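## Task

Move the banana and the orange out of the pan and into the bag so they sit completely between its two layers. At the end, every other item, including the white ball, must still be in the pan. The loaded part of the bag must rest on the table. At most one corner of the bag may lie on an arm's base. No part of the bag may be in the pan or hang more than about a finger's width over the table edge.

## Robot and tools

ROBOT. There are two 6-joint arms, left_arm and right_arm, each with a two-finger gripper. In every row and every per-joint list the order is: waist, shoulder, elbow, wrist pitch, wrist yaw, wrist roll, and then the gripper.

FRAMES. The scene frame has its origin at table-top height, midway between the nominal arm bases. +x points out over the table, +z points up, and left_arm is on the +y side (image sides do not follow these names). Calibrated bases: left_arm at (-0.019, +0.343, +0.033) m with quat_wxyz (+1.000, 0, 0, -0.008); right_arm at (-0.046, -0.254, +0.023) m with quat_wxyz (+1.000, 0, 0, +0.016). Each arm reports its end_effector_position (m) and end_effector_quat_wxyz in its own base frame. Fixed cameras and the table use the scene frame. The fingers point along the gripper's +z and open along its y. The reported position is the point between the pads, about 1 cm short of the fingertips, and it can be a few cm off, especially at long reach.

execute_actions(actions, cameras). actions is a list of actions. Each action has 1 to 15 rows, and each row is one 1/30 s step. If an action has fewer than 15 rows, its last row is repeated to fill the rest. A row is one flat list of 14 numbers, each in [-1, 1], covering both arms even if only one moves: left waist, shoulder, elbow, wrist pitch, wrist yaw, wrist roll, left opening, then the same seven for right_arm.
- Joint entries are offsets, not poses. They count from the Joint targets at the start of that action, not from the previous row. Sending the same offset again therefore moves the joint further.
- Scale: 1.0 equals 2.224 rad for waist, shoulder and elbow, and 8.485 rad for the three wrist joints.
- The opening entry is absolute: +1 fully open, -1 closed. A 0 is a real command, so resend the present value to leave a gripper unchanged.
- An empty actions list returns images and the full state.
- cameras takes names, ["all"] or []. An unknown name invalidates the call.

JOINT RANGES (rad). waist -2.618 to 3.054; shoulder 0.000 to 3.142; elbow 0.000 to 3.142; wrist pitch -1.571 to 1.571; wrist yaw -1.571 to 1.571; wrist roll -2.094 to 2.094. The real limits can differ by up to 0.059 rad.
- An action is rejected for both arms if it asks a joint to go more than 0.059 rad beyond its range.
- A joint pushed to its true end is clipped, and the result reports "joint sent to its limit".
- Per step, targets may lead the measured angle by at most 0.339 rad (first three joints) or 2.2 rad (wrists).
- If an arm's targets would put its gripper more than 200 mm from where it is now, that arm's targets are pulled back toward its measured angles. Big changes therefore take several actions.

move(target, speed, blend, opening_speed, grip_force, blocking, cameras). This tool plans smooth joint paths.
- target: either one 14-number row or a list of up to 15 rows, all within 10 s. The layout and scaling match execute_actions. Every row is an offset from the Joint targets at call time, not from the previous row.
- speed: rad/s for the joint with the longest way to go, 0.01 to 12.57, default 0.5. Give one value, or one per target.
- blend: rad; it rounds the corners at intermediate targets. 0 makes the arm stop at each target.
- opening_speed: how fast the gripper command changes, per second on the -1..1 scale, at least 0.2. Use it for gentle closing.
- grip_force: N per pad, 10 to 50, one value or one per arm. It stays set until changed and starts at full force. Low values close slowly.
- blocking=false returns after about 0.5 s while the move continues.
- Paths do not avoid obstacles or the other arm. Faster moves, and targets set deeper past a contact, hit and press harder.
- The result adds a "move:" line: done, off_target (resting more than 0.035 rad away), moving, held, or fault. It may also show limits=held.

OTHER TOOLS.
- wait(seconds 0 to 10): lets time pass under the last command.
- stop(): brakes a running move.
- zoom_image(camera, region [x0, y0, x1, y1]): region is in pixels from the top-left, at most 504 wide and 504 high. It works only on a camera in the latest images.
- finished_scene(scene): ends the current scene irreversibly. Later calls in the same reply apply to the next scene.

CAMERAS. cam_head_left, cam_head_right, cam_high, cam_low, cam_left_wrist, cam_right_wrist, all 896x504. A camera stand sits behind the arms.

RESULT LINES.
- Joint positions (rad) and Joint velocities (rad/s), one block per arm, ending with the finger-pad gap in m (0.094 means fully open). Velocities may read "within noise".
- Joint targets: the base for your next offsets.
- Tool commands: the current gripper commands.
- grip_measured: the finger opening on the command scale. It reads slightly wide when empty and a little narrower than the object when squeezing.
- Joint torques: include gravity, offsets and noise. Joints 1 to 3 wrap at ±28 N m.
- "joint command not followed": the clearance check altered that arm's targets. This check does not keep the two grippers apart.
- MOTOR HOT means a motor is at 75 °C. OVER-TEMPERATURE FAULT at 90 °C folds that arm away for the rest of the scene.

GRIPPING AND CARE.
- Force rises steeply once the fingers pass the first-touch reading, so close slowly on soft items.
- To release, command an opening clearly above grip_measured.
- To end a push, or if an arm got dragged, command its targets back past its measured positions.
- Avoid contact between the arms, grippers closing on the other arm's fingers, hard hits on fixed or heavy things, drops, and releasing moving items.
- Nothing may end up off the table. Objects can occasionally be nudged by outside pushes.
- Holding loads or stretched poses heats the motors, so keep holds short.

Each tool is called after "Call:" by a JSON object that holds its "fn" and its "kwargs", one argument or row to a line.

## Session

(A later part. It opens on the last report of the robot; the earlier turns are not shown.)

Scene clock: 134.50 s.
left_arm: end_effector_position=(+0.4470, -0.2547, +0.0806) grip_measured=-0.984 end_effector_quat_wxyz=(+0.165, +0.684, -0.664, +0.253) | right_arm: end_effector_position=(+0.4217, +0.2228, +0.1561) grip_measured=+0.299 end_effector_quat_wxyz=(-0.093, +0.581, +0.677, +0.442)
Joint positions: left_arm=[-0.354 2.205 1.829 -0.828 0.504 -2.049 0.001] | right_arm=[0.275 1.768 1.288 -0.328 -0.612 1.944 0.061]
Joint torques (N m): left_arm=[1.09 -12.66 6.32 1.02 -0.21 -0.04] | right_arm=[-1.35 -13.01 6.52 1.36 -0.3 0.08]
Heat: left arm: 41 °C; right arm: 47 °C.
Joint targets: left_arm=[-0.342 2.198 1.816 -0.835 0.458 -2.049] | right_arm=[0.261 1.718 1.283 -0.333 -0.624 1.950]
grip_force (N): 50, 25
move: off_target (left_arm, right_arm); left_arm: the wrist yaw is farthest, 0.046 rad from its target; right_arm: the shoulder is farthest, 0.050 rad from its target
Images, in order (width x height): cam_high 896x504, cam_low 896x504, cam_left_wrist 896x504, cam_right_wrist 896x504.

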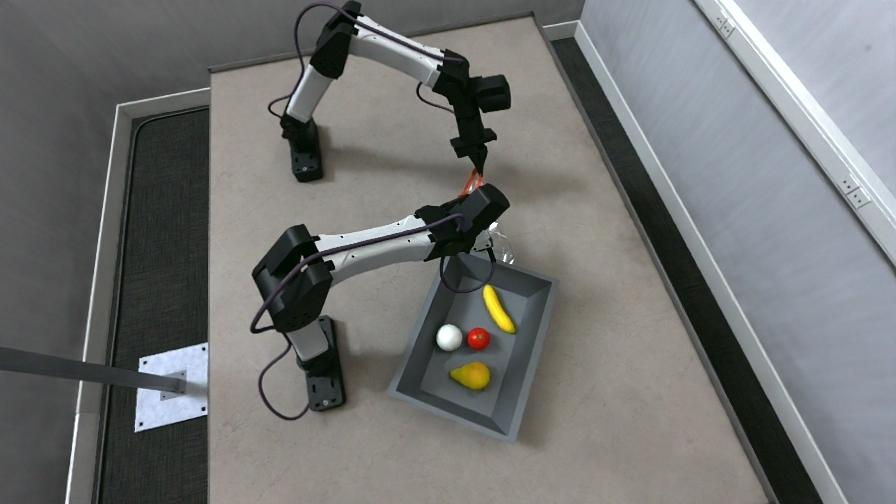

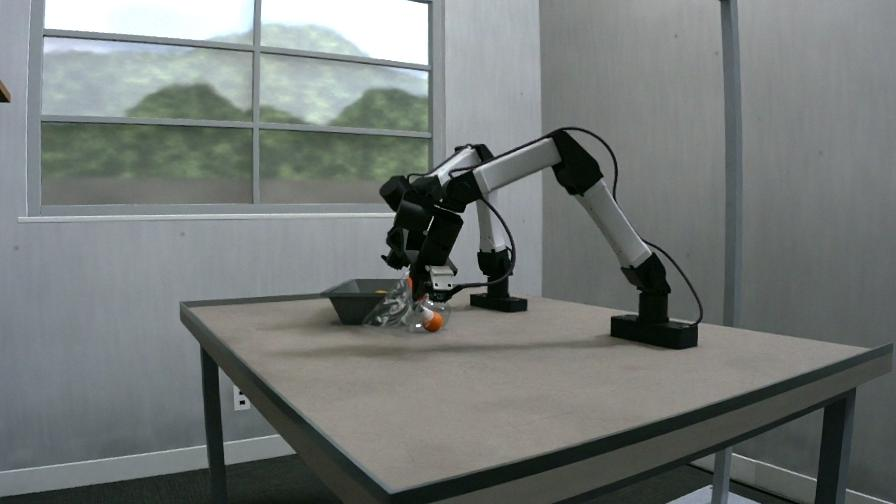

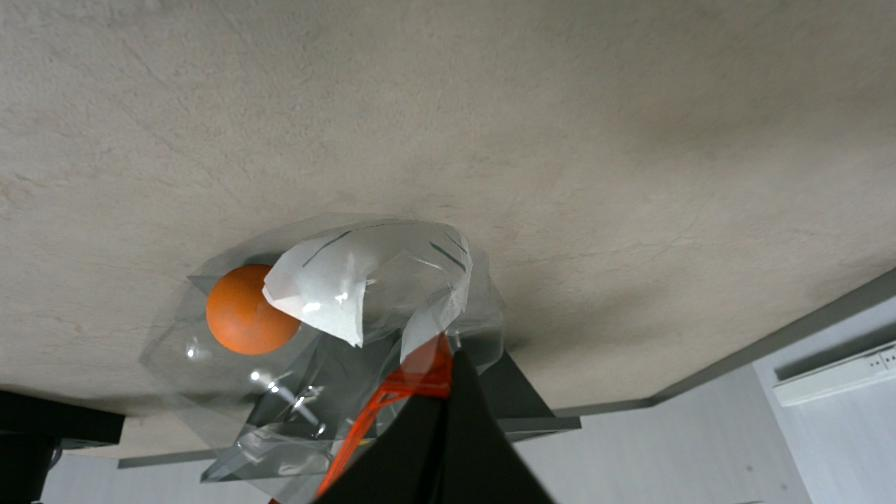

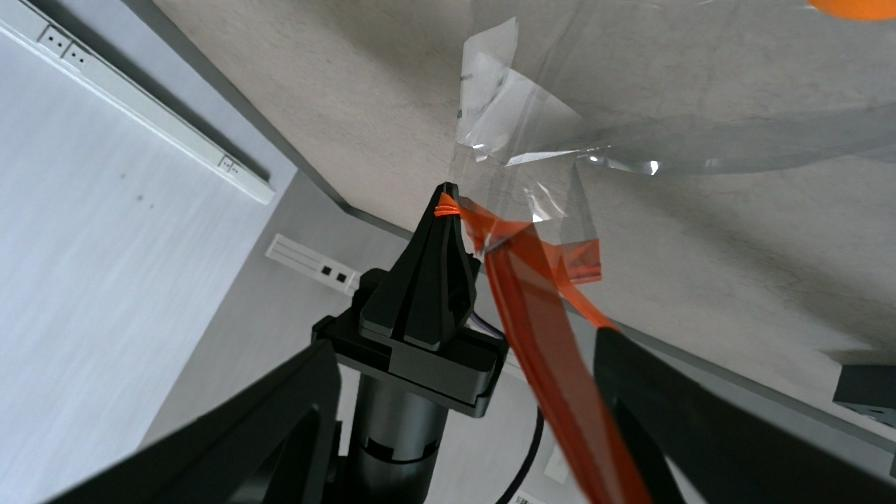

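Call:
{"fn": "move", "kwargs": {
  "target": [0,0,0,0,0,0,-1,-0.0853,-0.0867,0.0198,-0.0416,-0.0151,-0.0218,0.3],
  "speed": 0.35,
  "cameras": ["cam_right_wrist","cam_left_wrist","cam_high","cam_low"]
}}

Call:
{"fn": "zoom_image", "kwargs": {
  "camera": "cam_low",
  "region": [300, 150, 560, 350]
}}

Scene clock: 136.47 s.
left_arm: end_effector_position=(+0.4136, -0.3061, +0.1086) grip_measured=-0.984 end_effector_quat_wxyz=(+0.258, +0.626, -0.679, +0.284) | right_arm: end_effector_position=(+0.3891, +0.1669, +0.2035) grip_measured=+0.299 end_effector_quat_wxyz=(-0.102, +0.564, +0.683, +0.454)
Joint positions: left_arm=[-0.417 2.186 1.829 -0.821 0.701 -2.053 0.001] | right_arm=[0.12 1.603 1.293 -0.582 -0.754 1.778 0.061]
Joint torques (N m): left_arm=[6.04 -11.04 6.34 0.97 -1.98 0] | right_arm=[-4.72 -14.01 10.29 0.27 -0.26 -0.13]
Heat: left arm: 41 °C; right arm: 47 °C.
Joint targets: left_arm=[-0.342 2.198 1.816 -0.835 0.458 -2.049] | right_arm=[0.071 1.525 1.327 -0.686 -0.752 1.765]
grip_force (N): 50, 25
move: off_target (left_arm, right_arm); left_arm: the wrist yaw is farthest, 0.243 rad from its target; right_arm: the wrist pitch is farthest, 0.104 rad from its target
Images, in order (width x height): cam_high 896x504, cam_low 896x504, cam_left_wrist 896x504, cam_right_wrist 896x504.

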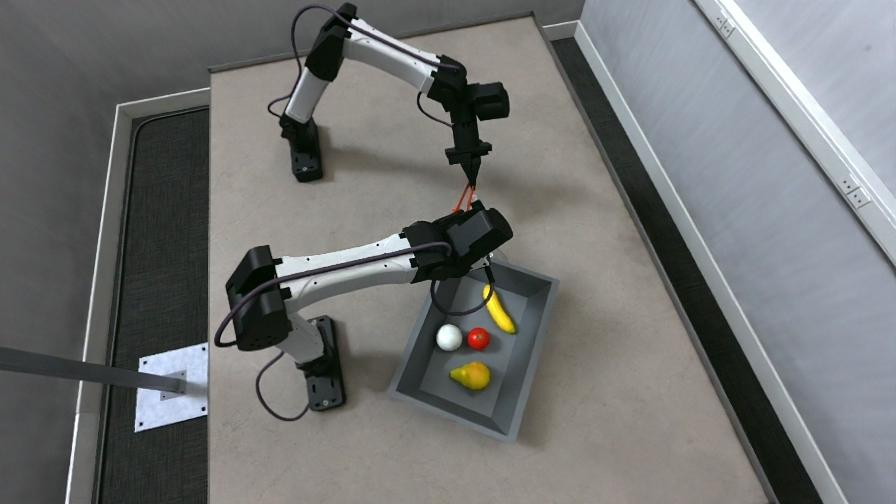

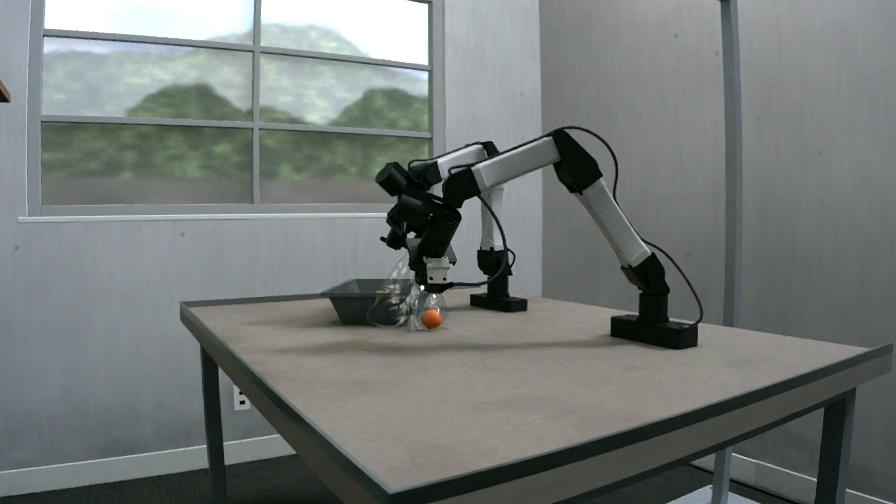

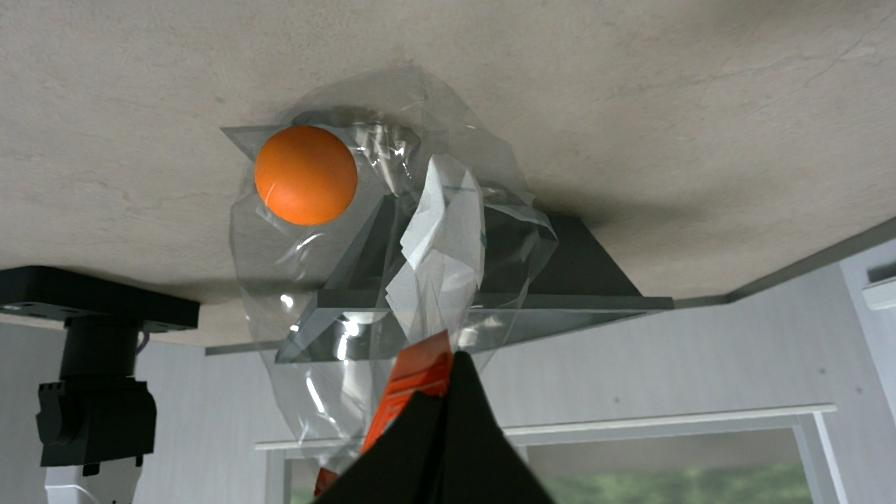

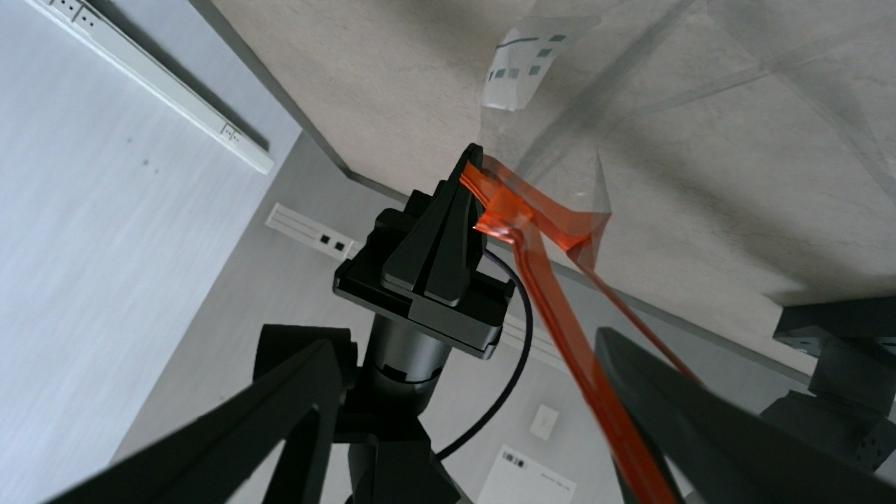

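Scaled by 1.938 from the camera's 896x504 image, which has a finer 1280x720 frame.

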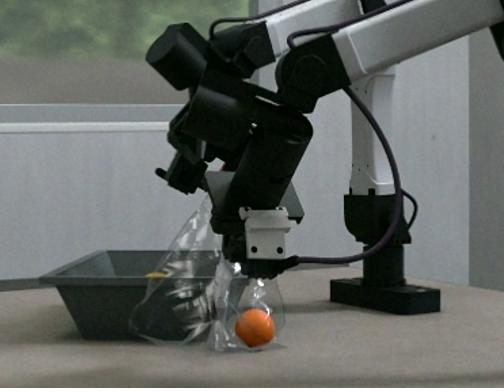

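Call:
{"fn": "move", "kwargs": {
  "target": [
    [0,0,0,0,0,0,-1,0.0853,0.0867,-0.0198,0.0416,0.0151,0.0218,-0.95],
    [0,0,0,0,0,0,-1,0.02,0.02,-0.005,0.01,0.004,0.005,-0.95]
  ],
  "speed": 0.35,
  "cameras": ["cam_right_wrist","cam_left_wrist","cam_high"]
}}

Scene clock: 141.30 s.
left_arm: end_effector_position=(+0.4254, -0.2926, +0.1033) grip_measured=-0.984 end_effector_quat_wxyz=(+0.228, +0.642, -0.675, +0.282) | right_arm: end_effector_position=(+0.3911, +0.1796, +0.1861) grip_measured=-0.948 end_effector_quat_wxyz=(-0.114, +0.574, +0.682, +0.438)
Joint positions: left_arm=[-0.399 2.186 1.829 -0.815 0.644 -2.054 0.001] | right_arm=[0.158 1.642 1.285 -0.553 -0.727 1.817 0.002]
Joint torques (N m): left_arm=[4.59 -11.07 6.41 0.92 -1.47 0.01] | right_arm=[-4.15 -13.9 9.99 0.79 -0.2 -0.08]
Heat: left arm: 42 °C; right arm: 48 °C.
Joint targets: left_arm=[-0.342 2.198 1.816 -0.835 0.458 -2.049] | right_arm=[0.116 1.570 1.316 -0.601 -0.718 1.808]
grip_force (N): 50, 25
move: off_target (left_arm, right_arm); left_arm: the wrist yaw is farthest, 0.186 rad from its target; right_arm: the shoulder is farthest, 0.073 rad from its target
Images, in order (width x height): cam_high 896x504, cam_left_wrist 896x504, cam_right_wrist 896x504.

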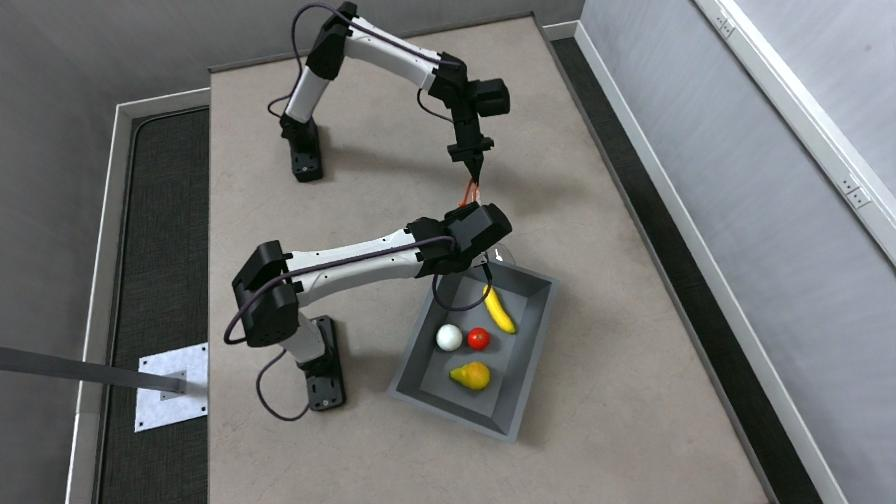

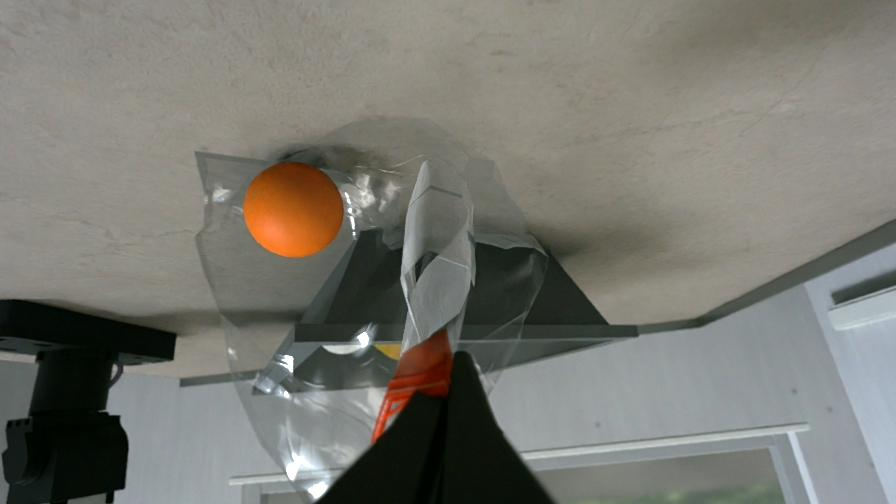

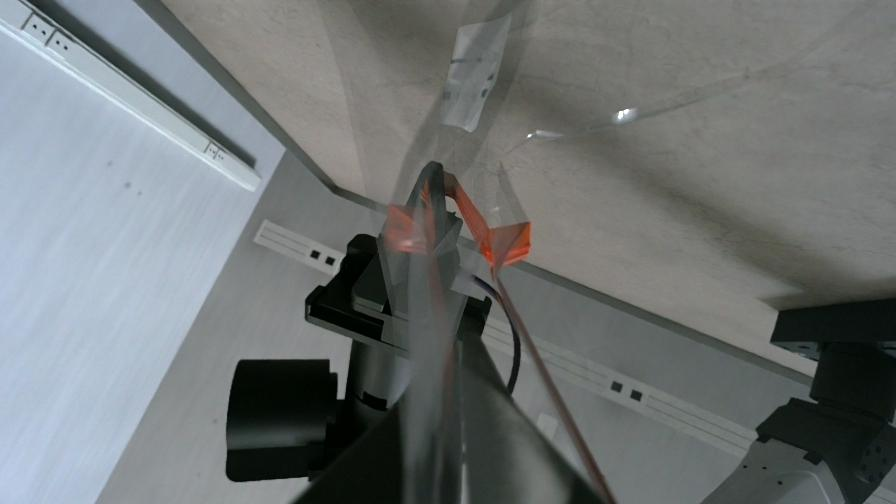

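Call:
{"fn": "move", "kwargs": {
  "target": [0,0,0,0,0,0,-1,0.0653,0.0667,-0.0148,0.0316,0.0111,0.0168,-0.5],
  "speed": 0.35,
  "cameras": ["cam_right_wrist","cam_left_wrist","cam_low"]
}}

Call:
{"fn": "zoom_image", "kwargs": {
  "camera": "cam_low",
  "region": [350, 130, 530, 350]
}}

Call:
{"fn": "zoom_image", "kwargs": {
  "camera": "cam_right_wrist",
  "region": [300, 150, 800, 504]
}}

Scene clock: 143.47 s.
left_arm: end_effector_position=(+0.4456, -0.2615, +0.0925) grip_measured=-0.984 end_effector_quat_wxyz=(+0.171, +0.675, -0.666, +0.268) | right_arm: end_effector_position=(+0.4170, +0.2181, +0.1783) grip_measured=-0.502 end_effector_quat_wxyz=(-0.089, +0.571, +0.674, +0.460)
Joint positions: left_arm=[-0.361 2.186 1.829 -0.819 0.525 -2.054 0.001] | right_arm=[0.261 1.714 1.285 -0.34 -0.635 1.943 0.023]
Joint torques (N m): left_arm=[1.68 -11.04 6.38 0.97 -0.4 0] | right_arm=[0.01 -7.9 6.97 1.54 -0.13 0.08]
Heat: left arm: 42 °C; right arm: 48 °C.
Joint targets: left_arm=[-0.342 2.198 1.816 -0.835 0.458 -2.049] | right_arm=[0.261 1.718 1.283 -0.333 -0.624 1.950]
grip_force (N): 50, 25
move: off_target (left_arm); left_arm: the wrist yaw is farthest, 0.067 rad from its target
Images, in order (width x height): cam_low 896x504, cam_left_wrist 896x504, cam_right_wrist 896x504.

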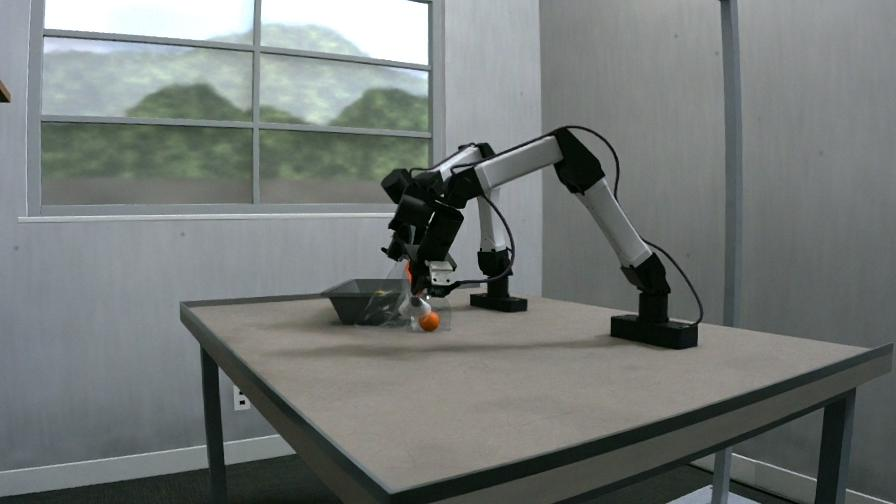

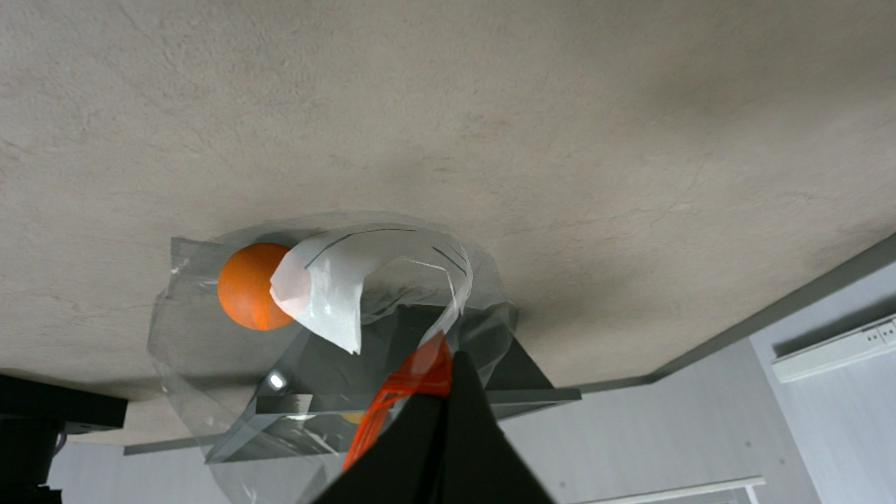

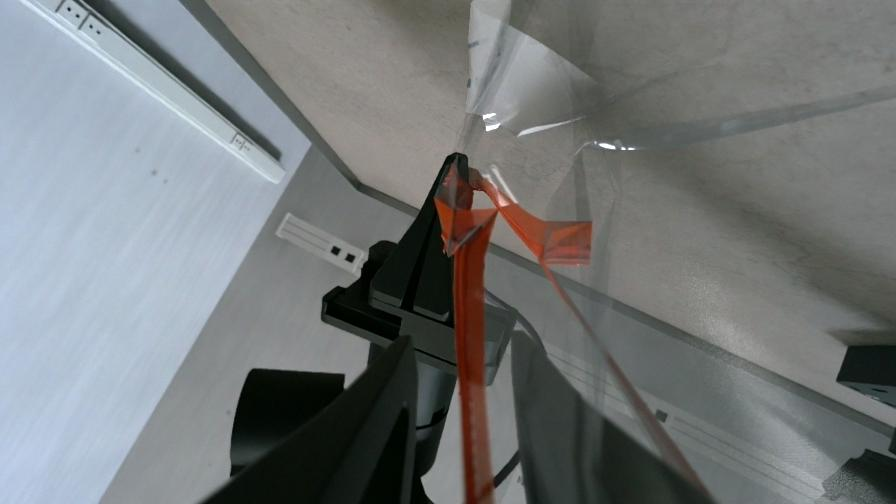

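Scaled by 2.291 from the camera's 896x504 image, which has a finer 1280x720 frame.

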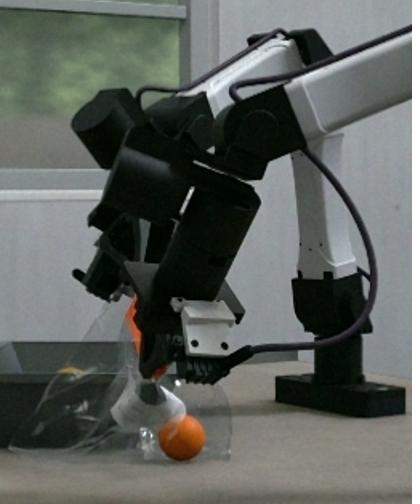

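Scaled by 1.008 from the camera's 896x504 image, which has a finer 1280x720 frame.

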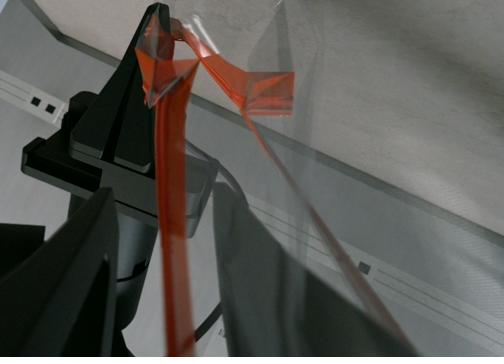

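Call:
{"fn": "move", "kwargs": {
  "target": [0,0,0,0,0,0,-1,0.1009,-0.0286,0.0785,-0.0177,0.0199,0.0165,-0.5],
  "speed": 0.3,
  "cameras": ["cam_right_wrist","cam_left_wrist","cam_low","cam_high"]
}}

Call:
{"fn": "zoom_image", "kwargs": {
  "camera": "cam_low",
  "region": [350, 100, 550, 340]
}}

Call:
{"fn": "zoom_image", "kwargs": {
  "camera": "cam_high",
  "region": [400, 80, 560, 280]
}}

Scene clock: 145.87 s.
left_arm: end_effector_position=(+0.4484, -0.2529, +0.0891) grip_measured=-0.984 end_effector_quat_wxyz=(+0.157, +0.685, -0.663, +0.259) | right_arm: end_effector_position=(+0.3849, +0.2882, +0.2068) grip_measured=-0.502 end_effector_quat_wxyz=(-0.088, +0.577, +0.690, +0.428)
Joint positions: left_arm=[-0.353 2.186 1.829 -0.83 0.493 -2.054 0.001] | right_arm=[0.483 1.705 1.425 -0.478 -0.456 2.076 0.023]
Joint torques (N m): left_arm=[1.02 -11.06 6.38 1.05 -0.12 0.01] | right_arm=[0.28 -12.77 10.33 1.47 -0.19 0.14]
Heat: left arm: 42 °C; right arm: 48 °C.
Joint targets: left_arm=[-0.342 2.198 1.816 -0.835 0.458 -2.049] | right_arm=[0.485 1.654 1.458 -0.483 -0.455 2.085]
joint sent to its limit (right arm) — the wrist roll, upper limit.
grip_force (N): 50, 25
move: off_target (right_arm); right_arm: the shoulder is farthest, 0.051 rad from its target
Images, in order (width x height): cam_high 896x504, cam_low 896x504, cam_left_wrist 896x504, cam_right_wrist 896x504.

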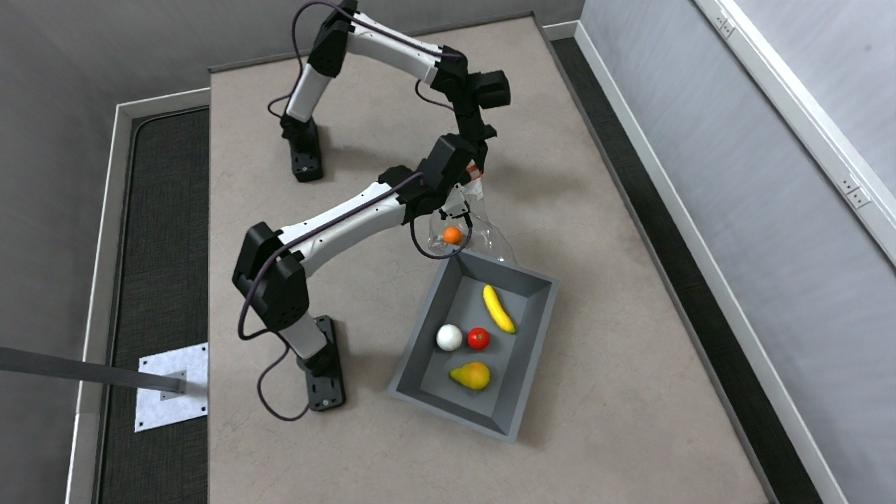

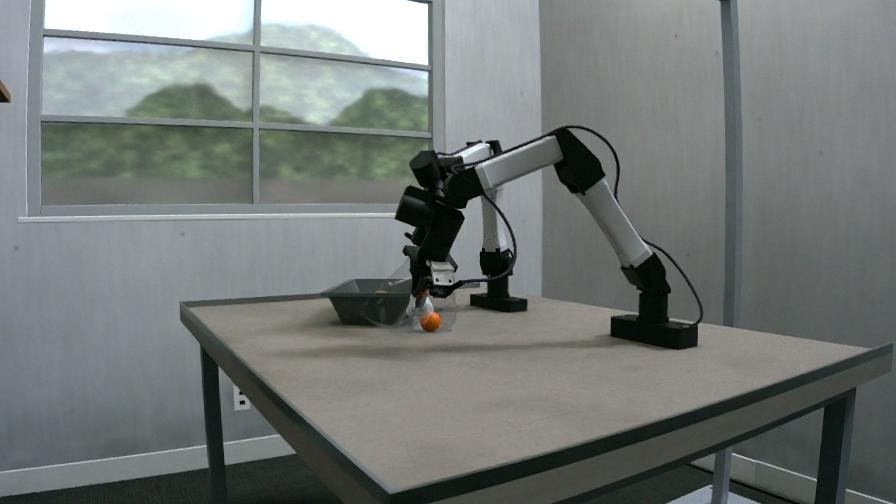

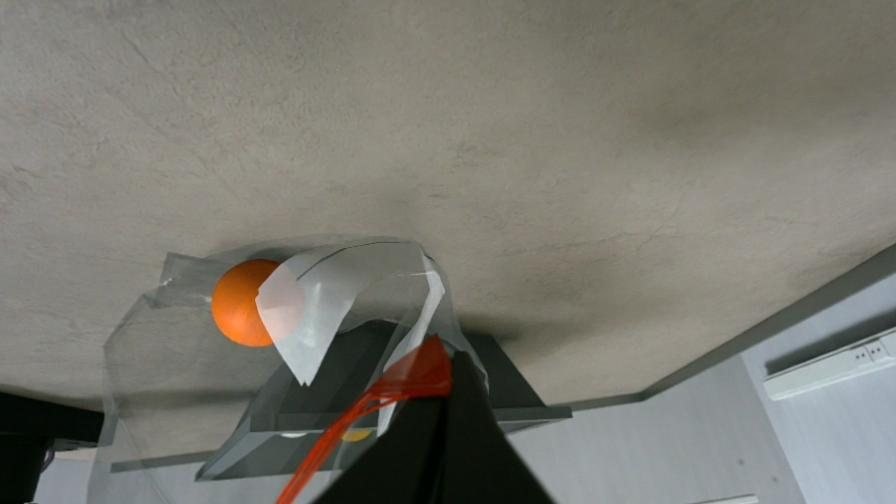

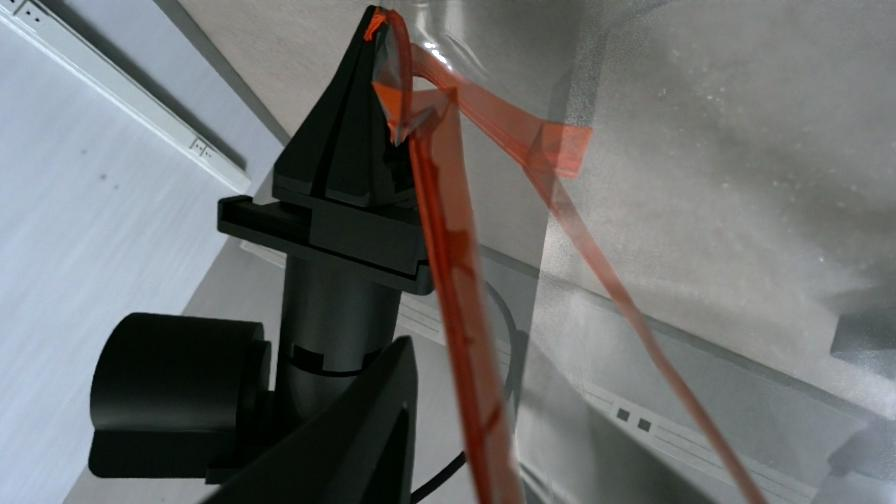

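Scaled by 2.100 from the camera's 896x504 image, which has a finer 1280x720 frame.

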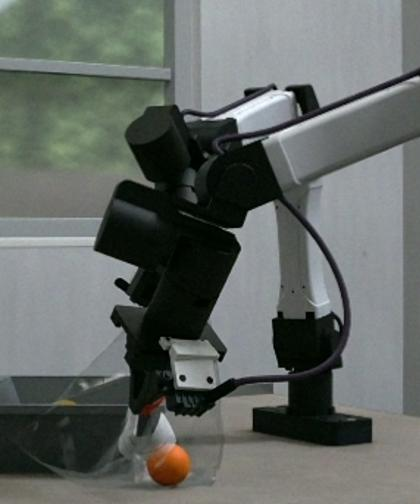

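Scaled by 2.520 from the camera's 896x504 image, which has a finer 1280x720 frame.

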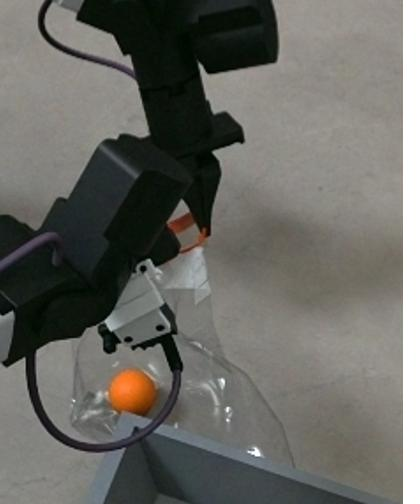

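Call:
{"fn": "move", "kwargs": {
  "target": [0,0,0,0,0,0,-0.3,0,0,0,0,0,0,-0.5],
  "opening_speed": 0.7,
  "cameras": ["cam_right_wrist","cam_left_wrist","cam_high"]
}}

Call:
{"fn": "zoom_image", "kwargs": {
  "camera": "cam_high",
  "region": [400, 80, 560, 280]
}}

Scene clock: 147.73 s.
left_arm: end_effector_position=(+0.4500, -0.2502, +0.0879) grip_measured=-0.302 end_effector_quat_wxyz=(+0.150, +0.687, -0.663, +0.257) | right_arm: end_effector_position=(+0.3834, +0.2874, +0.2088) grip_measured=-0.502 end_effector_quat_wxyz=(-0.088, +0.578, +0.689, +0.429)
Joint positions: left_arm=[-0.352 2.186 1.829 -0.83 0.477 -2.054 0.033] | right_arm=[0.483 1.698 1.425 -0.485 -0.456 2.078 0.023]
Joint torques (N m): left_arm=[0.92 -11.06 6.37 1.07 0.01 0.01] | right_arm=[0.27 -12.11 10.33 1.52 -0.16 0.1]
Heat: left arm: 42 °C; right arm: 49 °C.
Joint targets: left_arm=[-0.342 2.198 1.816 -0.835 0.458 -2.049] | right_arm=[0.485 1.654 1.458 -0.483 -0.455 2.085]
grip_force (N): 50, 25
move: off_target (right_arm); right_arm: the shoulder is farthest, 0.044 rad from its target
Images, in order (width x height): cam_high 896x504, cam_left_wrist 896x504, cam_right_wrist 896x504.

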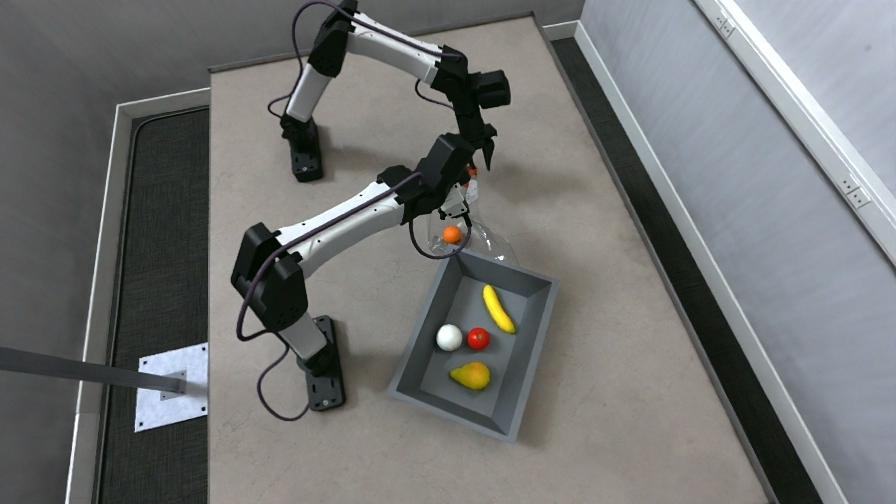

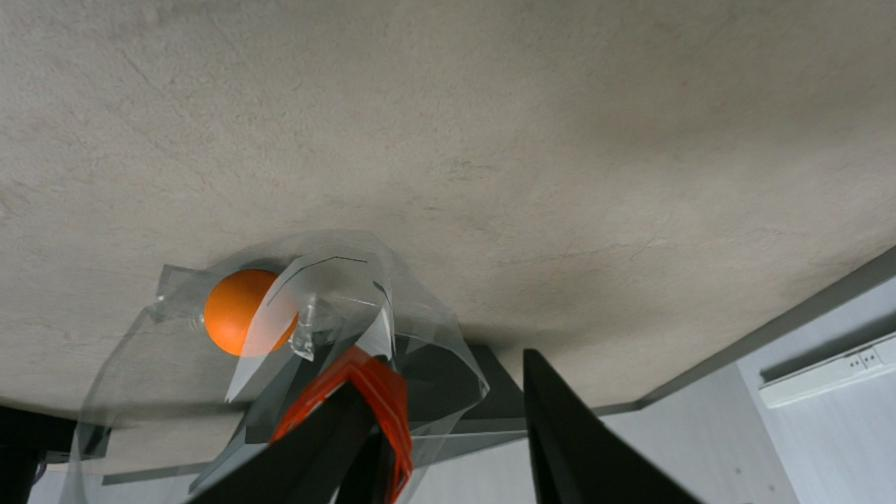

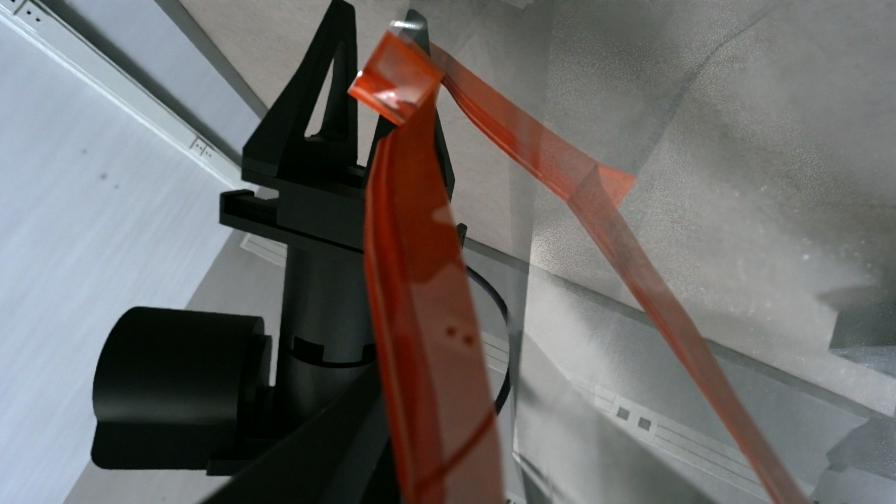

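Scaled by 2.520 from the camera's 896x504 image, which has a finer 1280x720 frame.

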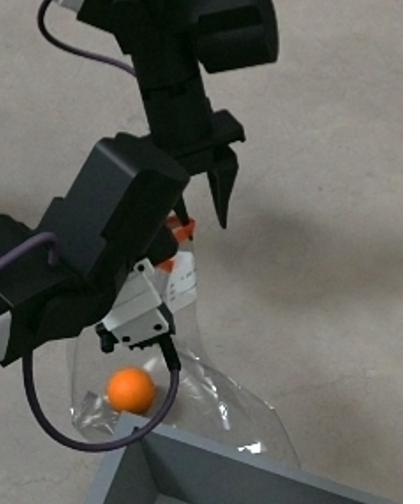

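Call:
{"fn": "move", "kwargs": {
  "target": [0.0272,-0.0401,0.0813,-0.0352,0.0023,0,-0.3,0,0,0,0,0,0,-0.5],
  "speed": 0.3,
  "cameras": ["cam_right_wrist","cam_left_wrist","cam_high"]
}}

Call:
{"fn": "zoom_image", "kwargs": {
  "camera": "cam_high",
  "region": [400, 80, 560, 280]
}}

Scene clock: 149.93 s.
left_arm: end_effector_position=(+0.4366, -0.2123, +0.1380) grip_measured=-0.301 end_effector_quat_wxyz=(+0.160, +0.721, -0.637, +0.221) | right_arm: end_effector_position=(+0.3834, +0.2873, +0.2088) grip_measured=-0.501 end_effector_quat_wxyz=(-0.089, +0.578, +0.689, +0.428)
Joint positions: left_arm=[-0.287 2.137 1.979 -1.121 0.477 -2.054 0.033] | right_arm=[0.483 1.698 1.425 -0.485 -0.456 2.078 0.023]
Joint torques (N m): left_arm=[0.59 -13.7 9.24 0.76 0.22 0] | right_arm=[0.25 -12.08 10.33 1.52 -0.16 0.1]
Heat: left arm: 43 °C; right arm: 49 °C.
Joint targets: left_arm=[-0.282 2.108 1.997 -1.134 0.477 -2.049] | right_arm=[0.485 1.654 1.458 -0.483 -0.455 2.085]
grip_force (N): 50, 25
move: off_target (right_arm); right_arm: the shoulder is farthest, 0.044 rad from its target
Images, in order (width x height): cam_high 896x504, cam_left_wrist 896x504, cam_right_wrist 896x504.

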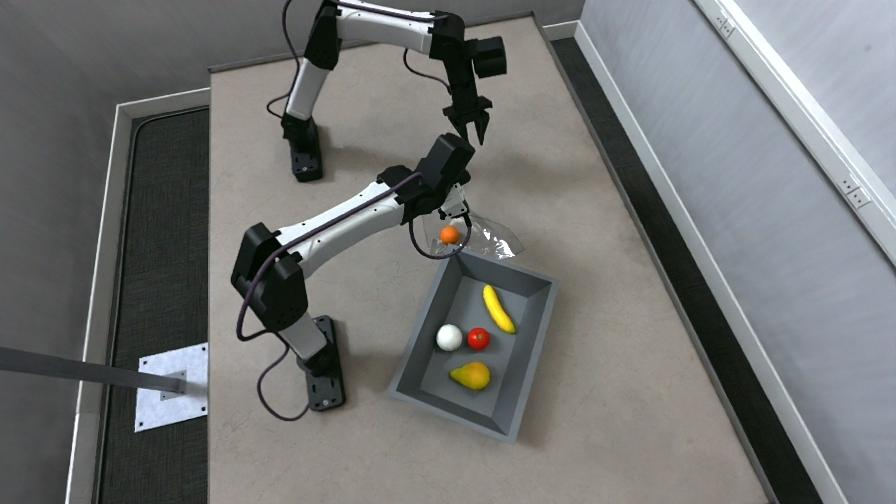

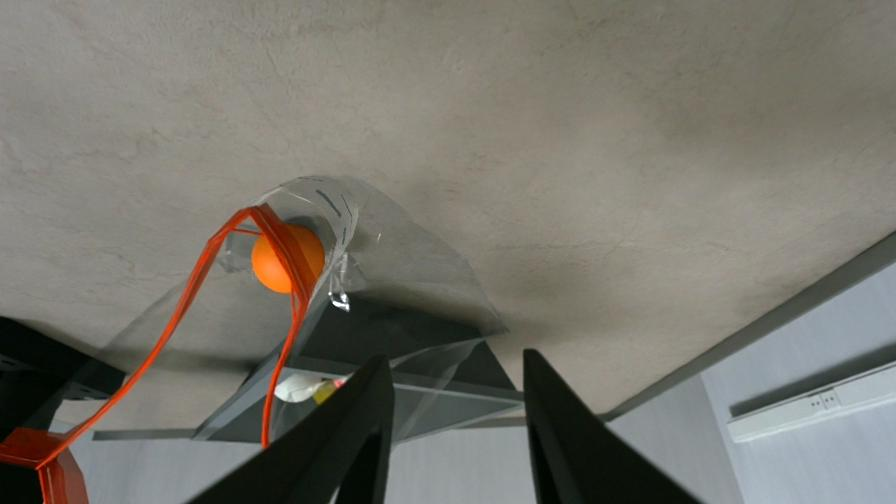

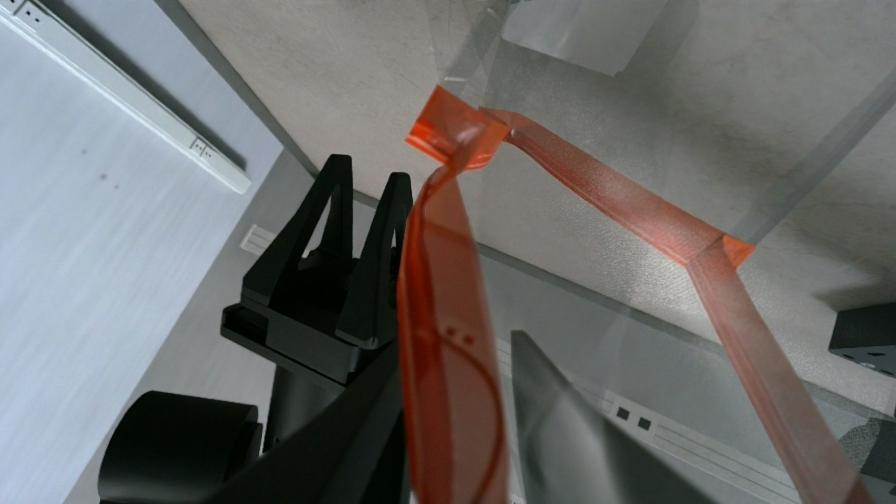

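Scaled by 2.520 from the camera's 896x504 image, which has a finer 1280x720 frame.

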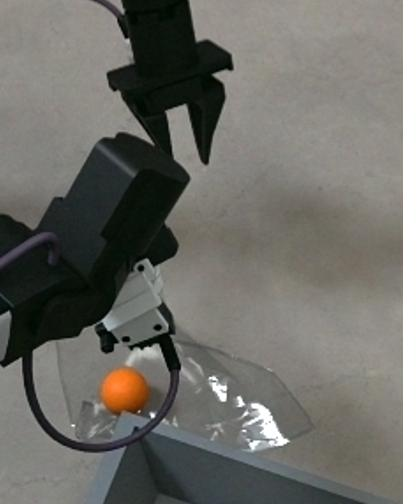

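Call:
{"fn": "move", "kwargs": {
  "target": [0,0,0,0,0,0,-0.3,0,-0.03,0.025,-0.0177,0,-0.1049,-0.5],
  "speed": 0.5,
  "cameras": ["cam_right_wrist","cam_left_wrist","cam_high"]
}}

Call:
{"fn": "zoom_image", "kwargs": {
  "camera": "cam_high",
  "region": [400, 80, 560, 280]
}}

Scene clock: 153.33 s.
left_arm: end_effector_position=(+0.4365, -0.2122, +0.1380) grip_measured=-0.301 end_effector_quat_wxyz=(+0.160, +0.721, -0.637, +0.221) | right_arm: end_effector_position=(+0.3625, +0.2764, +0.2395) grip_measured=-0.501 end_effector_quat_wxyz=(+0.094, +0.236, +0.872, +0.419)
Joint positions: left_arm=[-0.287 2.137 1.979 -1.121 0.477 -2.054 0.033] | right_arm=[0.483 1.626 1.483 -0.637 -0.456 1.205 0.023]
Joint torques (N m): left_arm=[0.61 -13.68 9.22 0.78 0.22 0.01] | right_arm=[0.24 -10.96 10.15 1.55 -0.15 -0.11]
Heat: left arm: 43 °C; right arm: 49 °C.
Joint targets: left_arm=[-0.282 2.108 1.997 -1.134 0.477 -2.049] | right_arm=[0.485 1.588 1.513 -0.633 -0.455 1.195]
grip_force (N): 50, 25
move: off_target (right_arm); right_arm: the shoulder is farthest, 0.039 rad from its target
Images, in order (width x height): cam_high 896x504, cam_left_wrist 896x504, cam_right_wrist 896x504.

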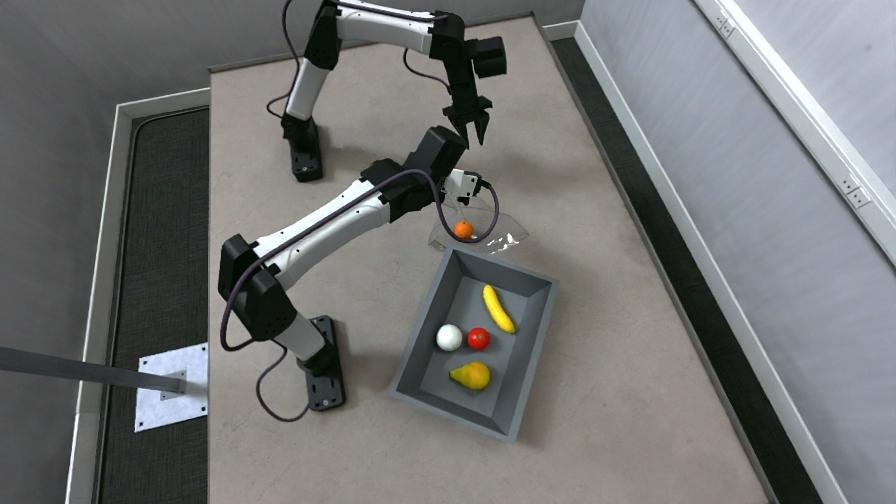

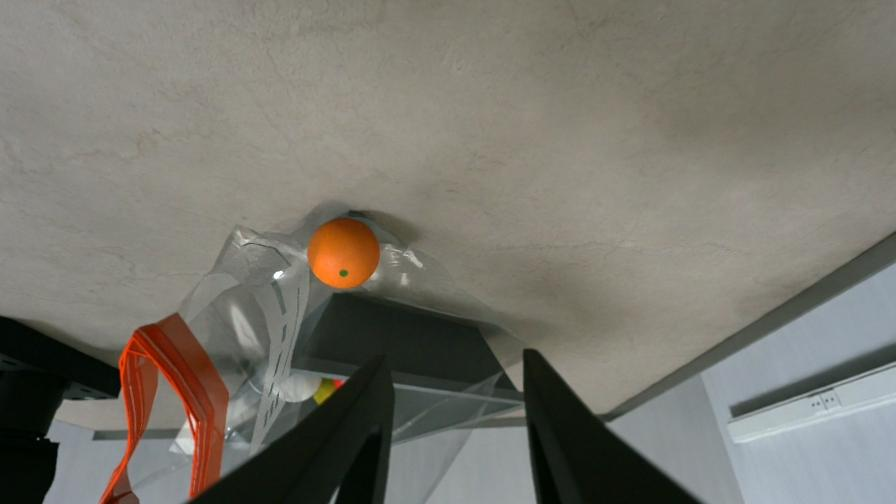

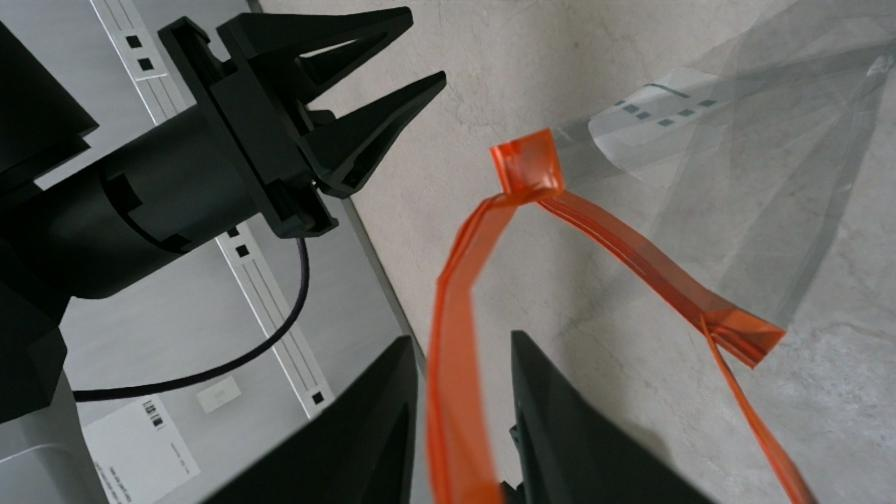

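Scaled by 2.520 from the camera's 896x504 image, which has a finer 1280x720 frame.

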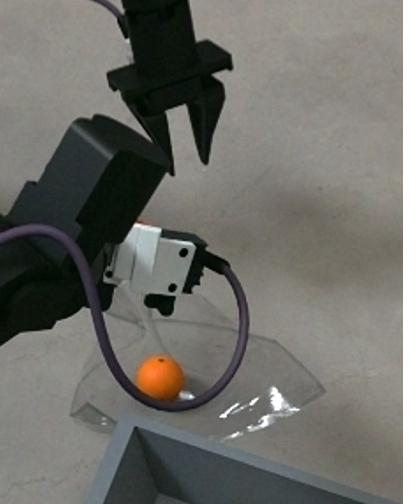

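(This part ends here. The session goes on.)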